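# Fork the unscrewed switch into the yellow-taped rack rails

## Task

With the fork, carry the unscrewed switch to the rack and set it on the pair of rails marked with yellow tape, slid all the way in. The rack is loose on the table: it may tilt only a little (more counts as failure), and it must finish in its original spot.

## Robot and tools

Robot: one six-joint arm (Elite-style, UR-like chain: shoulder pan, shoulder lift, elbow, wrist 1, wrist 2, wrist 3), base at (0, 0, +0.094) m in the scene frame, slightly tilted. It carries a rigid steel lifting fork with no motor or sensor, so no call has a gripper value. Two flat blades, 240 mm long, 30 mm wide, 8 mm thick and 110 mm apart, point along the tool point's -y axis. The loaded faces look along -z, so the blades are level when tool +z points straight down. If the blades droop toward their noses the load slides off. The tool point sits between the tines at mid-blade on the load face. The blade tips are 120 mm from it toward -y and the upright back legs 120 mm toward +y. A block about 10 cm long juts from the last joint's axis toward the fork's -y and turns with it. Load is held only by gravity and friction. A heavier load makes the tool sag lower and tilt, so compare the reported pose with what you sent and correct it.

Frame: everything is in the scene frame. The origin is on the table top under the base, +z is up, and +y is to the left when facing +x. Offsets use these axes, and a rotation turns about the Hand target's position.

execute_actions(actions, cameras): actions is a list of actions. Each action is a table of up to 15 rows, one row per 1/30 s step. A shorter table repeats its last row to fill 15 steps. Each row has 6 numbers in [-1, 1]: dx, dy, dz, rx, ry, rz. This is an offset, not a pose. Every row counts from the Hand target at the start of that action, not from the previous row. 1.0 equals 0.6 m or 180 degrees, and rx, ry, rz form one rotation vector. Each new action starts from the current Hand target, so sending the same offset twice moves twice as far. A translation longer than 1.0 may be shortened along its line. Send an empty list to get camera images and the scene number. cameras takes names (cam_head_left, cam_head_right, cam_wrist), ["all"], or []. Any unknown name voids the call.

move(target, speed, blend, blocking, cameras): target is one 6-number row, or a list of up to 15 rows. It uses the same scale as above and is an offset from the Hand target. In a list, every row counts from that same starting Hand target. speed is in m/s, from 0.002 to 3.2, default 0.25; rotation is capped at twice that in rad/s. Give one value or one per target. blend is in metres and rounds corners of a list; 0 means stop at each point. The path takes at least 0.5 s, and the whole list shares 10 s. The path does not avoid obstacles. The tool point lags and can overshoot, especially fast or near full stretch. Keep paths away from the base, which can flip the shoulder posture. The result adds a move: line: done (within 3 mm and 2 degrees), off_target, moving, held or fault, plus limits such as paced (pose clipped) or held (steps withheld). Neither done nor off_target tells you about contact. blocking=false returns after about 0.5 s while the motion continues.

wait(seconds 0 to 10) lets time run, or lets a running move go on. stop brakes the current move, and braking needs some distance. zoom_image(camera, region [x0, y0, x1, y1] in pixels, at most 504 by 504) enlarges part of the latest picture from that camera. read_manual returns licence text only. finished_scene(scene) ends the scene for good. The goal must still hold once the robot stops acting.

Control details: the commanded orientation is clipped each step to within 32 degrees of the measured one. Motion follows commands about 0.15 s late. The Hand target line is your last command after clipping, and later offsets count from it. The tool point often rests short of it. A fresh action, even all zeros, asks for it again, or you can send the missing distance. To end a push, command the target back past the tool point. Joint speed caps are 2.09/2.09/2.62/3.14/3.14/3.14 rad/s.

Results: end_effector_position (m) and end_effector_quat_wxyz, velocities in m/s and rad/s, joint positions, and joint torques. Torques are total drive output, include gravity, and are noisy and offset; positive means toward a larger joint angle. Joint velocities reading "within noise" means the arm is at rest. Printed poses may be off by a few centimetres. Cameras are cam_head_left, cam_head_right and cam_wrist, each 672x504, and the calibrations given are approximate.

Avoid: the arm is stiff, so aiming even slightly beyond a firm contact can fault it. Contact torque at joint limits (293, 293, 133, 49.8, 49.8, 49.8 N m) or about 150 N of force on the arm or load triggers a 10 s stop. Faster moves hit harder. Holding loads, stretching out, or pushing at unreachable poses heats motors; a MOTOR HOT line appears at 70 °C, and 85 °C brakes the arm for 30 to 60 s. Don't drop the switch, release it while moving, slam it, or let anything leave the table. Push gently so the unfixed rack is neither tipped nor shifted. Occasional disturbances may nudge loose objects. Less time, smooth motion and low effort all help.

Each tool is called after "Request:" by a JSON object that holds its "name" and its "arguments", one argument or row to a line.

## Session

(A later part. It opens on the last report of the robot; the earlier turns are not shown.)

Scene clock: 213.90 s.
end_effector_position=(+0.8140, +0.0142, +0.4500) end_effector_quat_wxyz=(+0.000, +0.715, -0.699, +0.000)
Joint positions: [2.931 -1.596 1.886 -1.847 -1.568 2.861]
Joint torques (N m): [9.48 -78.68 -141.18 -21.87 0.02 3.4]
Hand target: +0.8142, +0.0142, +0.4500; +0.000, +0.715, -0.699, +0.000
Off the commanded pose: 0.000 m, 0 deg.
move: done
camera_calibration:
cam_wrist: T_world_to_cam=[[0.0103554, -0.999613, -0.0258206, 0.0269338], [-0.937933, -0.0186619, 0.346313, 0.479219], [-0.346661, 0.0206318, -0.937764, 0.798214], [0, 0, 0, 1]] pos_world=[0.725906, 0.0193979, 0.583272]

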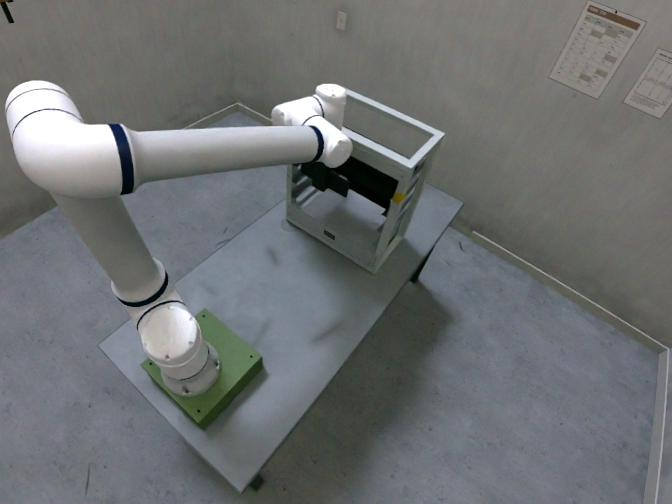

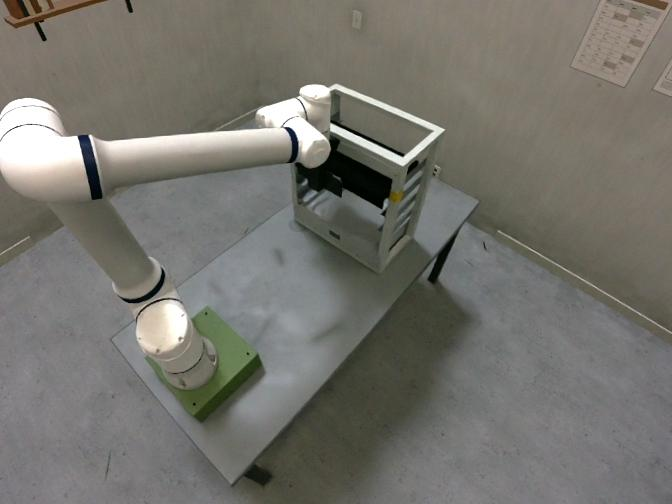

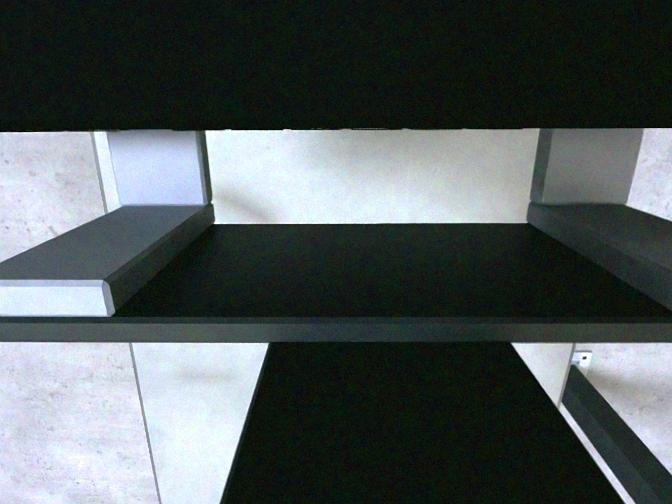

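Request:
{"name": "move", "arguments": {
  "target": [0, 0, -0.0183, 0, 0, 0],
  "speed": 0.04
}}

Request:
{"name": "move", "arguments": {
  "target": [0, 0, -0.0217, 0, 0, 0],
  "speed": 0.04,
  "cameras": ["cam_wrist", "cam_head_left", "cam_head_right"]
}}

Request:
{"name": "zoom_image", "arguments": {
  "camera": "cam_head_right",
  "region": [260, 70, 450, 290]
}}

Scene clock: 219.47 s.
end_effector_position=(+0.8143, +0.0142, +0.4395) end_effector_quat_wxyz=(+0.000, +0.715, -0.699, +0.001) end_effector_velocity=(-0.002, +0.000, -0.007) end_effector_angular_velocity=(+0.002, +0.008, +0.000)
Joint positions: [2.931 -1.591 1.9 -1.866 -1.568 2.861]
Joint velocities: [0 0.003 0.006 -0.001 0 0]
Joint torques (N m): [10.6 -47.16 -74.24 -10.34 0.1 2.63]
Hand target: +0.8142, +0.0142, +0.4390; +0.000, +0.715, -0.699, +0.000
Off the commanded pose: 0.001 m, 0 deg.
move: done

Scene clock: 220.30 s.
end_effector_position=(+0.8142, +0.0142, +0.4262) end_effector_quat_wxyz=(+0.000, +0.715, -0.699, +0.000)
Joint positions: [2.931 -1.584 1.918 -1.891 -1.568 2.861]
Joint torques (N m): [9.71 -47.47 -73.13 -10.45 0.04 3.54]
Hand target: +0.8142, +0.0142, +0.4260; +0.000, +0.715, -0.699, +0.000
Off the commanded pose: 0.000 m, 0 deg.
move: done
camera_calibration:
cam_wrist: T_world_to_cam=[[0.0103554, -0.999613, -0.0258206, 0.0263172], [-0.937933, -0.0186619, 0.346313, 0.487649], [-0.346661, 0.0206318, -0.937764, 0.775965], [0, 0, 0, 1]] pos_world=[0.726106, 0.0193979, 0.559472]

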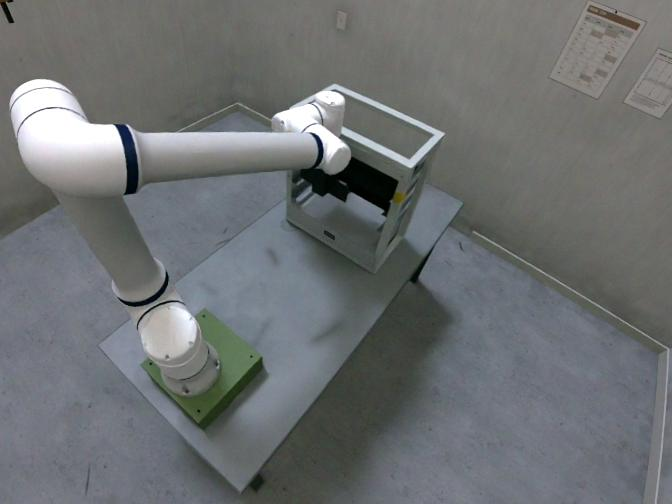

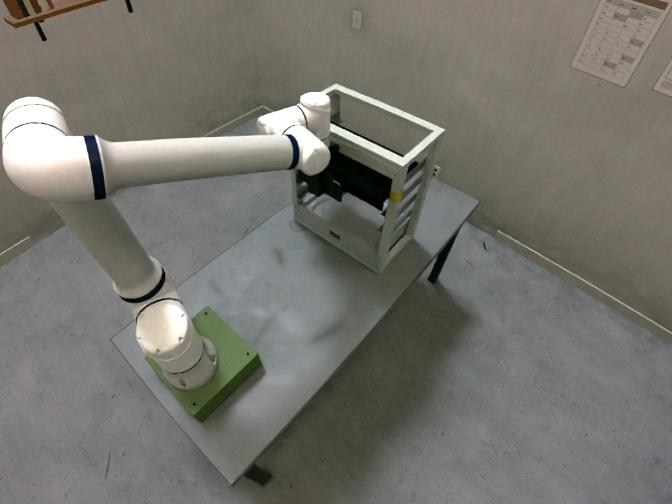

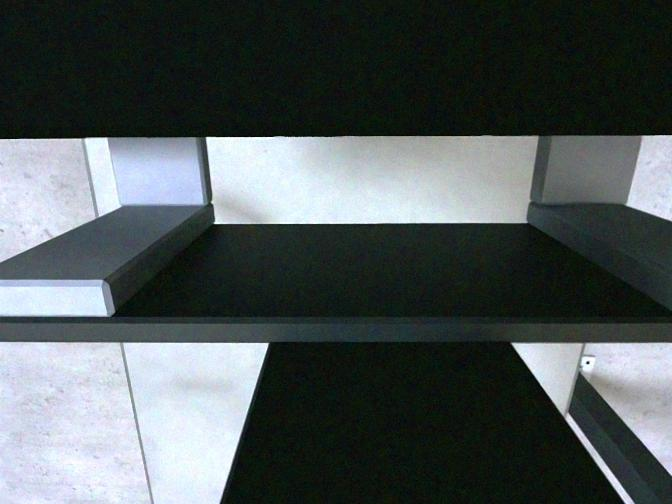

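Scaled by 2.291.

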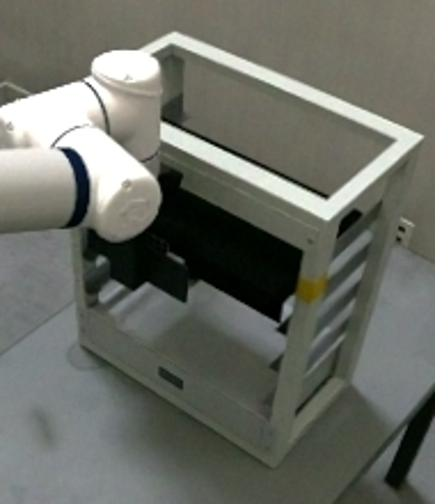

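Request:
{"name": "move", "arguments": {
  "target": [
    [-0.4082, -0.0089, 0, 0, 0, 0],
    [-0.4082, -0.0089, 0.0667, 0, 0, 0]
  ],
  "speed": [0.22, 0.15],
  "blend": [0.008, 0],
  "cameras": ["cam_wrist", "cam_head_left", "cam_head_right"]
}}

Request:
{"name": "zoom_image", "arguments": {
  "camera": "cam_head_right",
  "region": [250, 70, 440, 290]
}}

Request:
{"name": "zoom_image", "arguments": {
  "camera": "cam_head_left",
  "region": [250, 70, 440, 290]
}}

Scene clock: 233.57 s.
end_effector_position=(+0.5693, +0.0089, +0.4658) end_effector_quat_wxyz=(+0.000, +0.715, -0.699, +0.000)
Joint positions: [2.764 -2.07 2.191 -1.678 -1.571 2.694]
Joint torques (N m): [-22.42 -28.54 -101.43 -5.78 2.17 -2.3]
Hand target: +0.5693, +0.0089, +0.4660; +0.000, +0.715, -0.699, +0.000
Off the commanded pose: 0.000 m, 0 deg.
move: done
camera_calibration:
cam_wrist: T_world_to_cam=[[0.0103554, -0.999613, -0.0258206, 0.0245804], [-0.937933, -0.0186619, 0.346313, 0.244101], [-0.346661, 0.0206318, -0.937764, 0.728406], [0, 0, 0, 1]] pos_world=[0.481206, 0.0140979, 0.599172]

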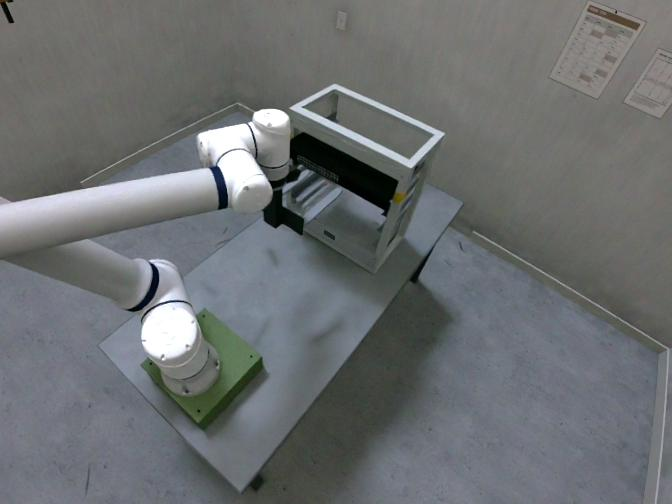

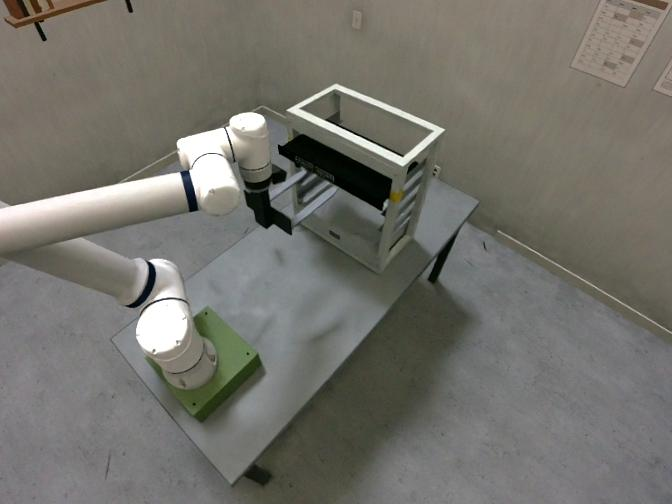

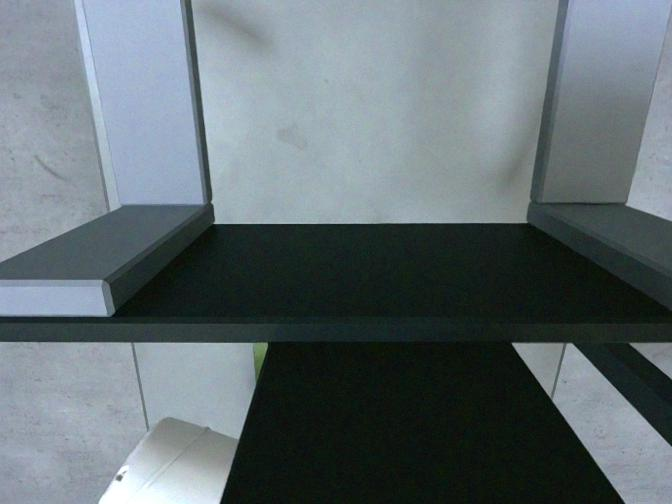

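Scaled by 2.291.

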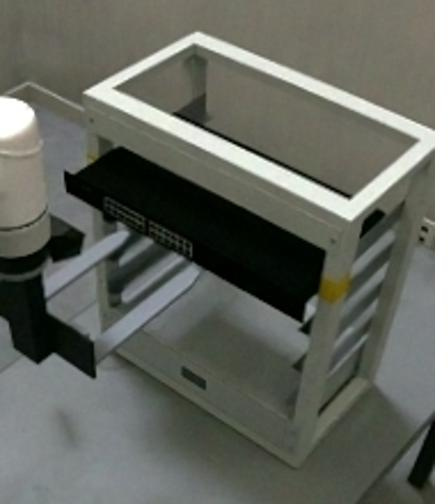

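Scaled by 2.291.

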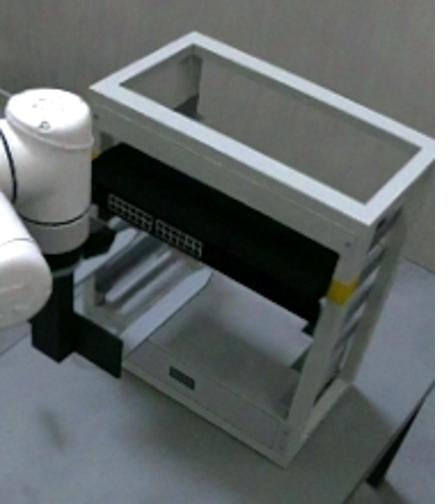

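Request:
{"name": "move", "arguments": {
  "target": [
    [0.0378, 0.0008, 0, 0, 0, 0],
    [0.1461, 0.0032, 0, 0, 0, 0]
  ],
  "speed": [0.12, 0.045],
  "blend": [0.005, 0],
  "cameras": ["cam_head_left", "cam_head_right"]
}}

Request:
{"name": "zoom_image", "arguments": {
  "camera": "cam_head_right",
  "region": [250, 70, 440, 290]
}}

Request:
{"name": "zoom_image", "arguments": {
  "camera": "cam_head_right",
  "region": [370, 170, 430, 280]
}}

Scene clock: 240.07 s.
end_effector_position=(+0.6567, +0.0108, +0.4660) end_effector_quat_wxyz=(+0.000, +0.715, -0.699, +0.000)
Joint positions: [2.843 -1.889 2.091 -1.758 -1.569 2.773]
Joint torques (N m): [10.03 -13.61 -113.04 -16.57 2.96 3.35]
Hand target: +0.6569, +0.0108, +0.4660; +0.000, +0.715, -0.699, +0.000
Off the commanded pose: 0.000 m, 0 deg.
move: done
Images, in order (width x height): cam_head_left 672x504, cam_head_right 672x504.

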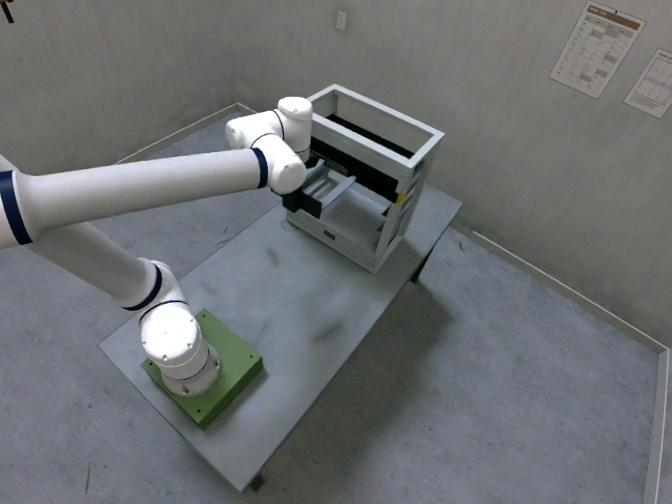

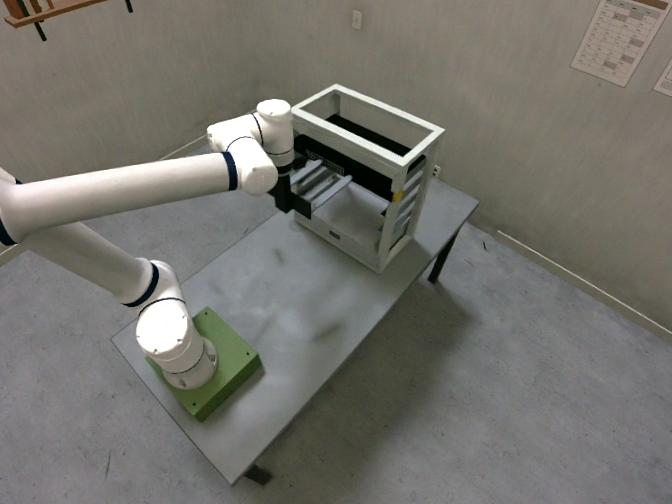

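Scaled by 2.291.

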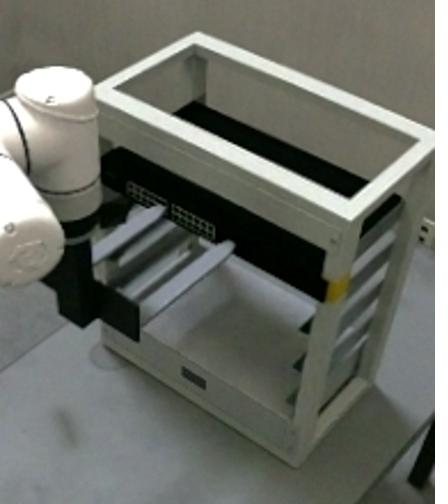

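Scaled by 4.582.

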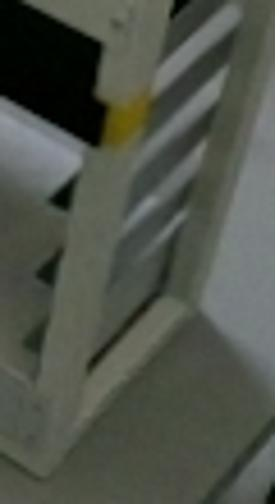

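Request:
{"name": "move", "arguments": {
  "target": [0.0067, 0.0001, 0, 0, 0, 0],
  "speed": 0.03
}}

Scene clock: 244.50 s.
end_effector_position=(+0.6608, +0.0109, +0.4660) end_effector_quat_wxyz=(+0.000, +0.715, -0.699, +0.000)
Joint positions: [2.846 -1.881 2.086 -1.761 -1.57 2.776]
Joint torques (N m): [9.19 -14.7 -112.1 -16.62 3.6 3.59]
Hand target: +0.6609, +0.0109, +0.4660; +0.000, +0.715, -0.699, +0.000
Off the commanded pose: 0.000 m, 0 deg.
move: done

Request:
{"name": "move", "arguments": {
  "target": [0.0025, 0, 0, 0, 0, 0],
  "speed": 0.02
}}

Scene clock: 246.13 s.
end_effector_position=(+0.6624, +0.0109, +0.4660) end_effector_quat_wxyz=(+0.000, +0.715, -0.699, +0.000)
Joint positions: [2.847 -1.878 2.084 -1.762 -1.569 2.777]
Joint torques (N m): [9.19 -15.31 -112.49 -16.75 3.66 3.6]
Hand target: +0.6624, +0.0109, +0.4660; +0.000, +0.715, -0.699, +0.000
Off the commanded pose: 0.000 m, 0 deg.
move: done

Request:
{"name": "move", "arguments": {
  "target": [0.002, 0, 0, 0, 0, 0],
  "speed": 0.02
}}

Scene clock: 247.70 s.
end_effector_position=(+0.6636, +0.0109, +0.4660) end_effector_quat_wxyz=(+0.000, +0.715, -0.699, +0.000)
Joint positions: [2.848 -1.876 2.082 -1.763 -1.569 2.778]
Joint torques (N m): [8.44 -17.54 -112.33 -16.52 3.66 3.72]
Hand target: +0.6636, +0.0109, +0.4660; +0.000, +0.715, -0.699, +0.000
Off the commanded pose: 0.000 m, 0 deg.
move: done

Request:
{"name": "move", "arguments": {
  "target": [0.0018, 0, 0, 0, 0, 0],
  "speed": 0.02
}}

Scene clock: 249.47 s.
end_effector_position=(+0.6647, +0.0109, +0.4660) end_effector_quat_wxyz=(+0.000, +0.715, -0.699, +0.000)
Joint positions: [2.849 -1.874 2.081 -1.764 -1.569 2.779]
Joint torques (N m): [9.3 -17.36 -112.29 -16.66 3.55 3.31]
Hand target: +0.6647, +0.0109, +0.4660; +0.000, +0.715, -0.699, +0.000
Off the commanded pose: 0.000 m, 0 deg.
move: done

Request:
{"name": "move", "arguments": {
  "target": [0.0018, 0, 0, 0, 0, 0],
  "speed": 0.02,
  "cameras": ["cam_head_right"]
}}

Request:
{"name": "zoom_image", "arguments": {
  "camera": "cam_head_right",
  "region": [370, 170, 430, 280]
}}

Scene clock: 251.87 s.
end_effector_position=(+0.6657, +0.0109, +0.4660) end_effector_quat_wxyz=(+0.000, +0.715, -0.699, +0.000)
Joint positions: [2.849 -1.872 2.079 -1.764 -1.569 2.78]
Joint torques (N m): [10.2 -2.35 -113.9 -21.28 3.57 0.81]
Hand target: +0.6658, +0.0109, +0.4660; +0.000, +0.715, -0.699, +0.000
Off the commanded pose: 0.000 m, 0 deg.
move: done
Images, in order (width x height): cam_head_right 672x504.

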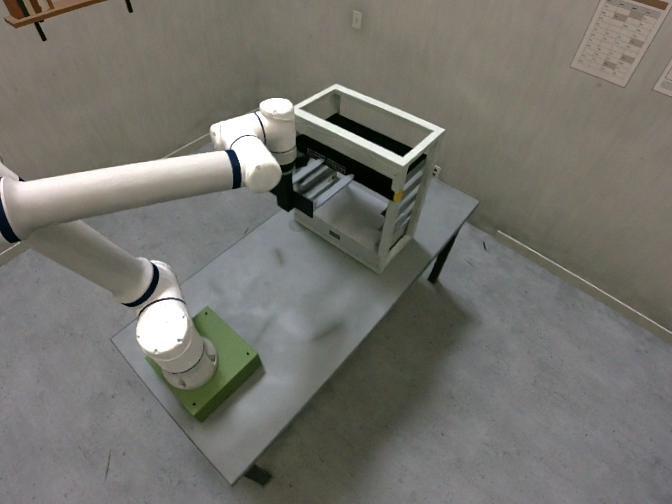

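Scaled by 4.582.

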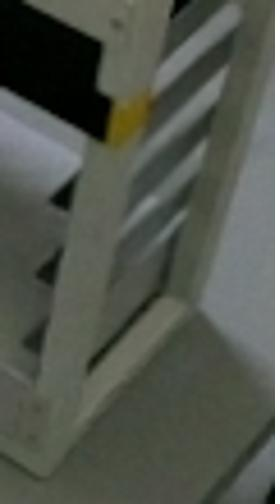

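Request:
{"name": "move", "arguments": {
  "target": [0.001, 0, 0, 0, 0, 0],
  "speed": 0.01
}}

Scene clock: 255.23 s.
end_effector_position=(+0.6663, +0.0109, +0.4660) end_effector_quat_wxyz=(+0.000, +0.715, -0.699, +0.000)
Joint positions: [2.85 -1.871 2.079 -1.765 -1.569 2.78]
Joint torques (N m): [12.17 6.2 -121.33 -25.34 4.18 -1.32]
Hand target: +0.6664, +0.0109, +0.4660; +0.000, +0.715, -0.699, +0.000
Off the commanded pose: 0.000 m, 0 deg.
move: done

Request:
{"name": "move", "arguments": {
  "target": [-0.0025, 0, 0, 0, 0, -0.0028],
  "speed": 0.02
}}

Request:
{"name": "move", "arguments": {
  "target": [0.0025, 0, 0, 0, 0, 0],
  "speed": 0.015
}}

Scene clock: 269.93 s.
end_effector_position=(+0.6650, +0.0109, +0.4661) end_effector_quat_wxyz=(+0.000, +0.712, -0.702, +0.000)
Joint positions: [2.851 -1.873 2.08 -1.764 -1.569 2.79]
Joint torques (N m): [8.07 -46.68 -80.83 -9.34 0.33 4.55]
Hand target: +0.6649, +0.0109, +0.4660; +0.000, +0.712, -0.702, +0.000
Off the commanded pose: 0.000 m, 0 deg.
move: done

Scene clock: 270.63 s.
end_effector_position=(+0.6662, +0.0109, +0.4660) end_effector_quat_wxyz=(+0.000, +0.712, -0.702, +0.000)
Joint positions: [2.852 -1.871 2.079 -1.765 -1.57 2.791]
Joint torques (N m): [4.56 13.6 -122.4 -27.43 5.71 9.63]
Hand target: +0.6664, +0.0109, +0.4660; +0.000, +0.712, -0.702, +0.000
Off the commanded pose: 0.000 m, 0 deg.
move: done

Request:
{"name": "move", "arguments": {
  "target": [-0.12, 0, 0, 0, 0, 0],
  "speed": 0.15,
  "cameras": ["cam_head_left", "cam_head_right"]
}}

Request:
{"name": "zoom_image", "arguments": {
  "camera": "cam_head_right",
  "region": [260, 70, 450, 290]
}}

Request:
{"name": "zoom_image", "arguments": {
  "camera": "cam_head_left",
  "region": [260, 70, 450, 290]
}}

Scene clock: 278.53 s.
end_effector_position=(+0.5946, +0.0109, +0.4660) end_effector_quat_wxyz=(+0.000, +0.712, -0.702, +0.000)
Joint positions: [2.796 -2.016 2.164 -1.705 -1.57 2.735]
Joint torques (N m): [-22.29 -32.64 -76.29 -5.42 2.02 -2.44]
Hand target: +0.5944, +0.0109, +0.4660; +0.000, +0.712, -0.702, +0.000
Off the commanded pose: 0.000 m, 0 deg.
move: done
Images, in order (width x height): cam_head_left 672x504, cam_head_right 672x504.

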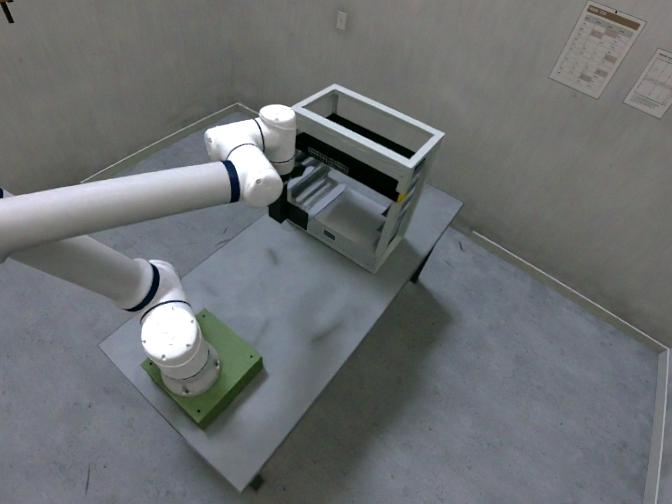

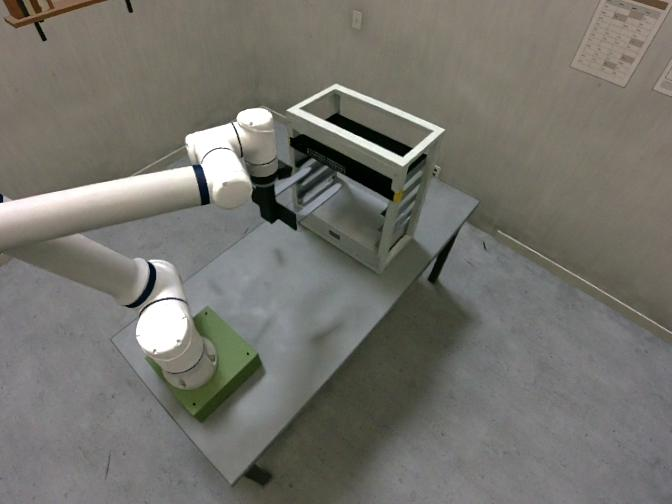

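Scaled by 2.291.

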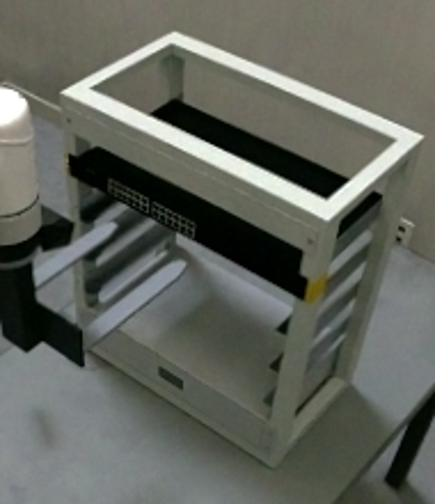

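Scaled by 2.291.

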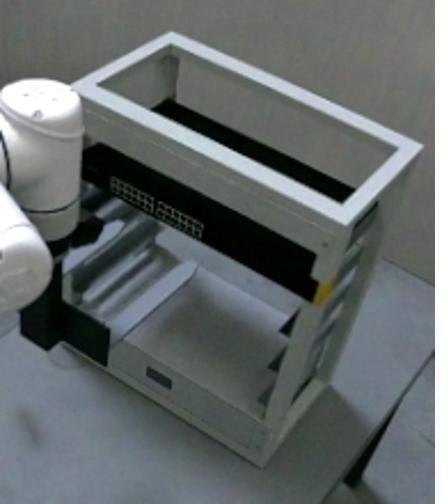

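Request:
{"name": "finished_scene", "arguments": {
  "scene": 2
}}

The scene is finished: the task was done.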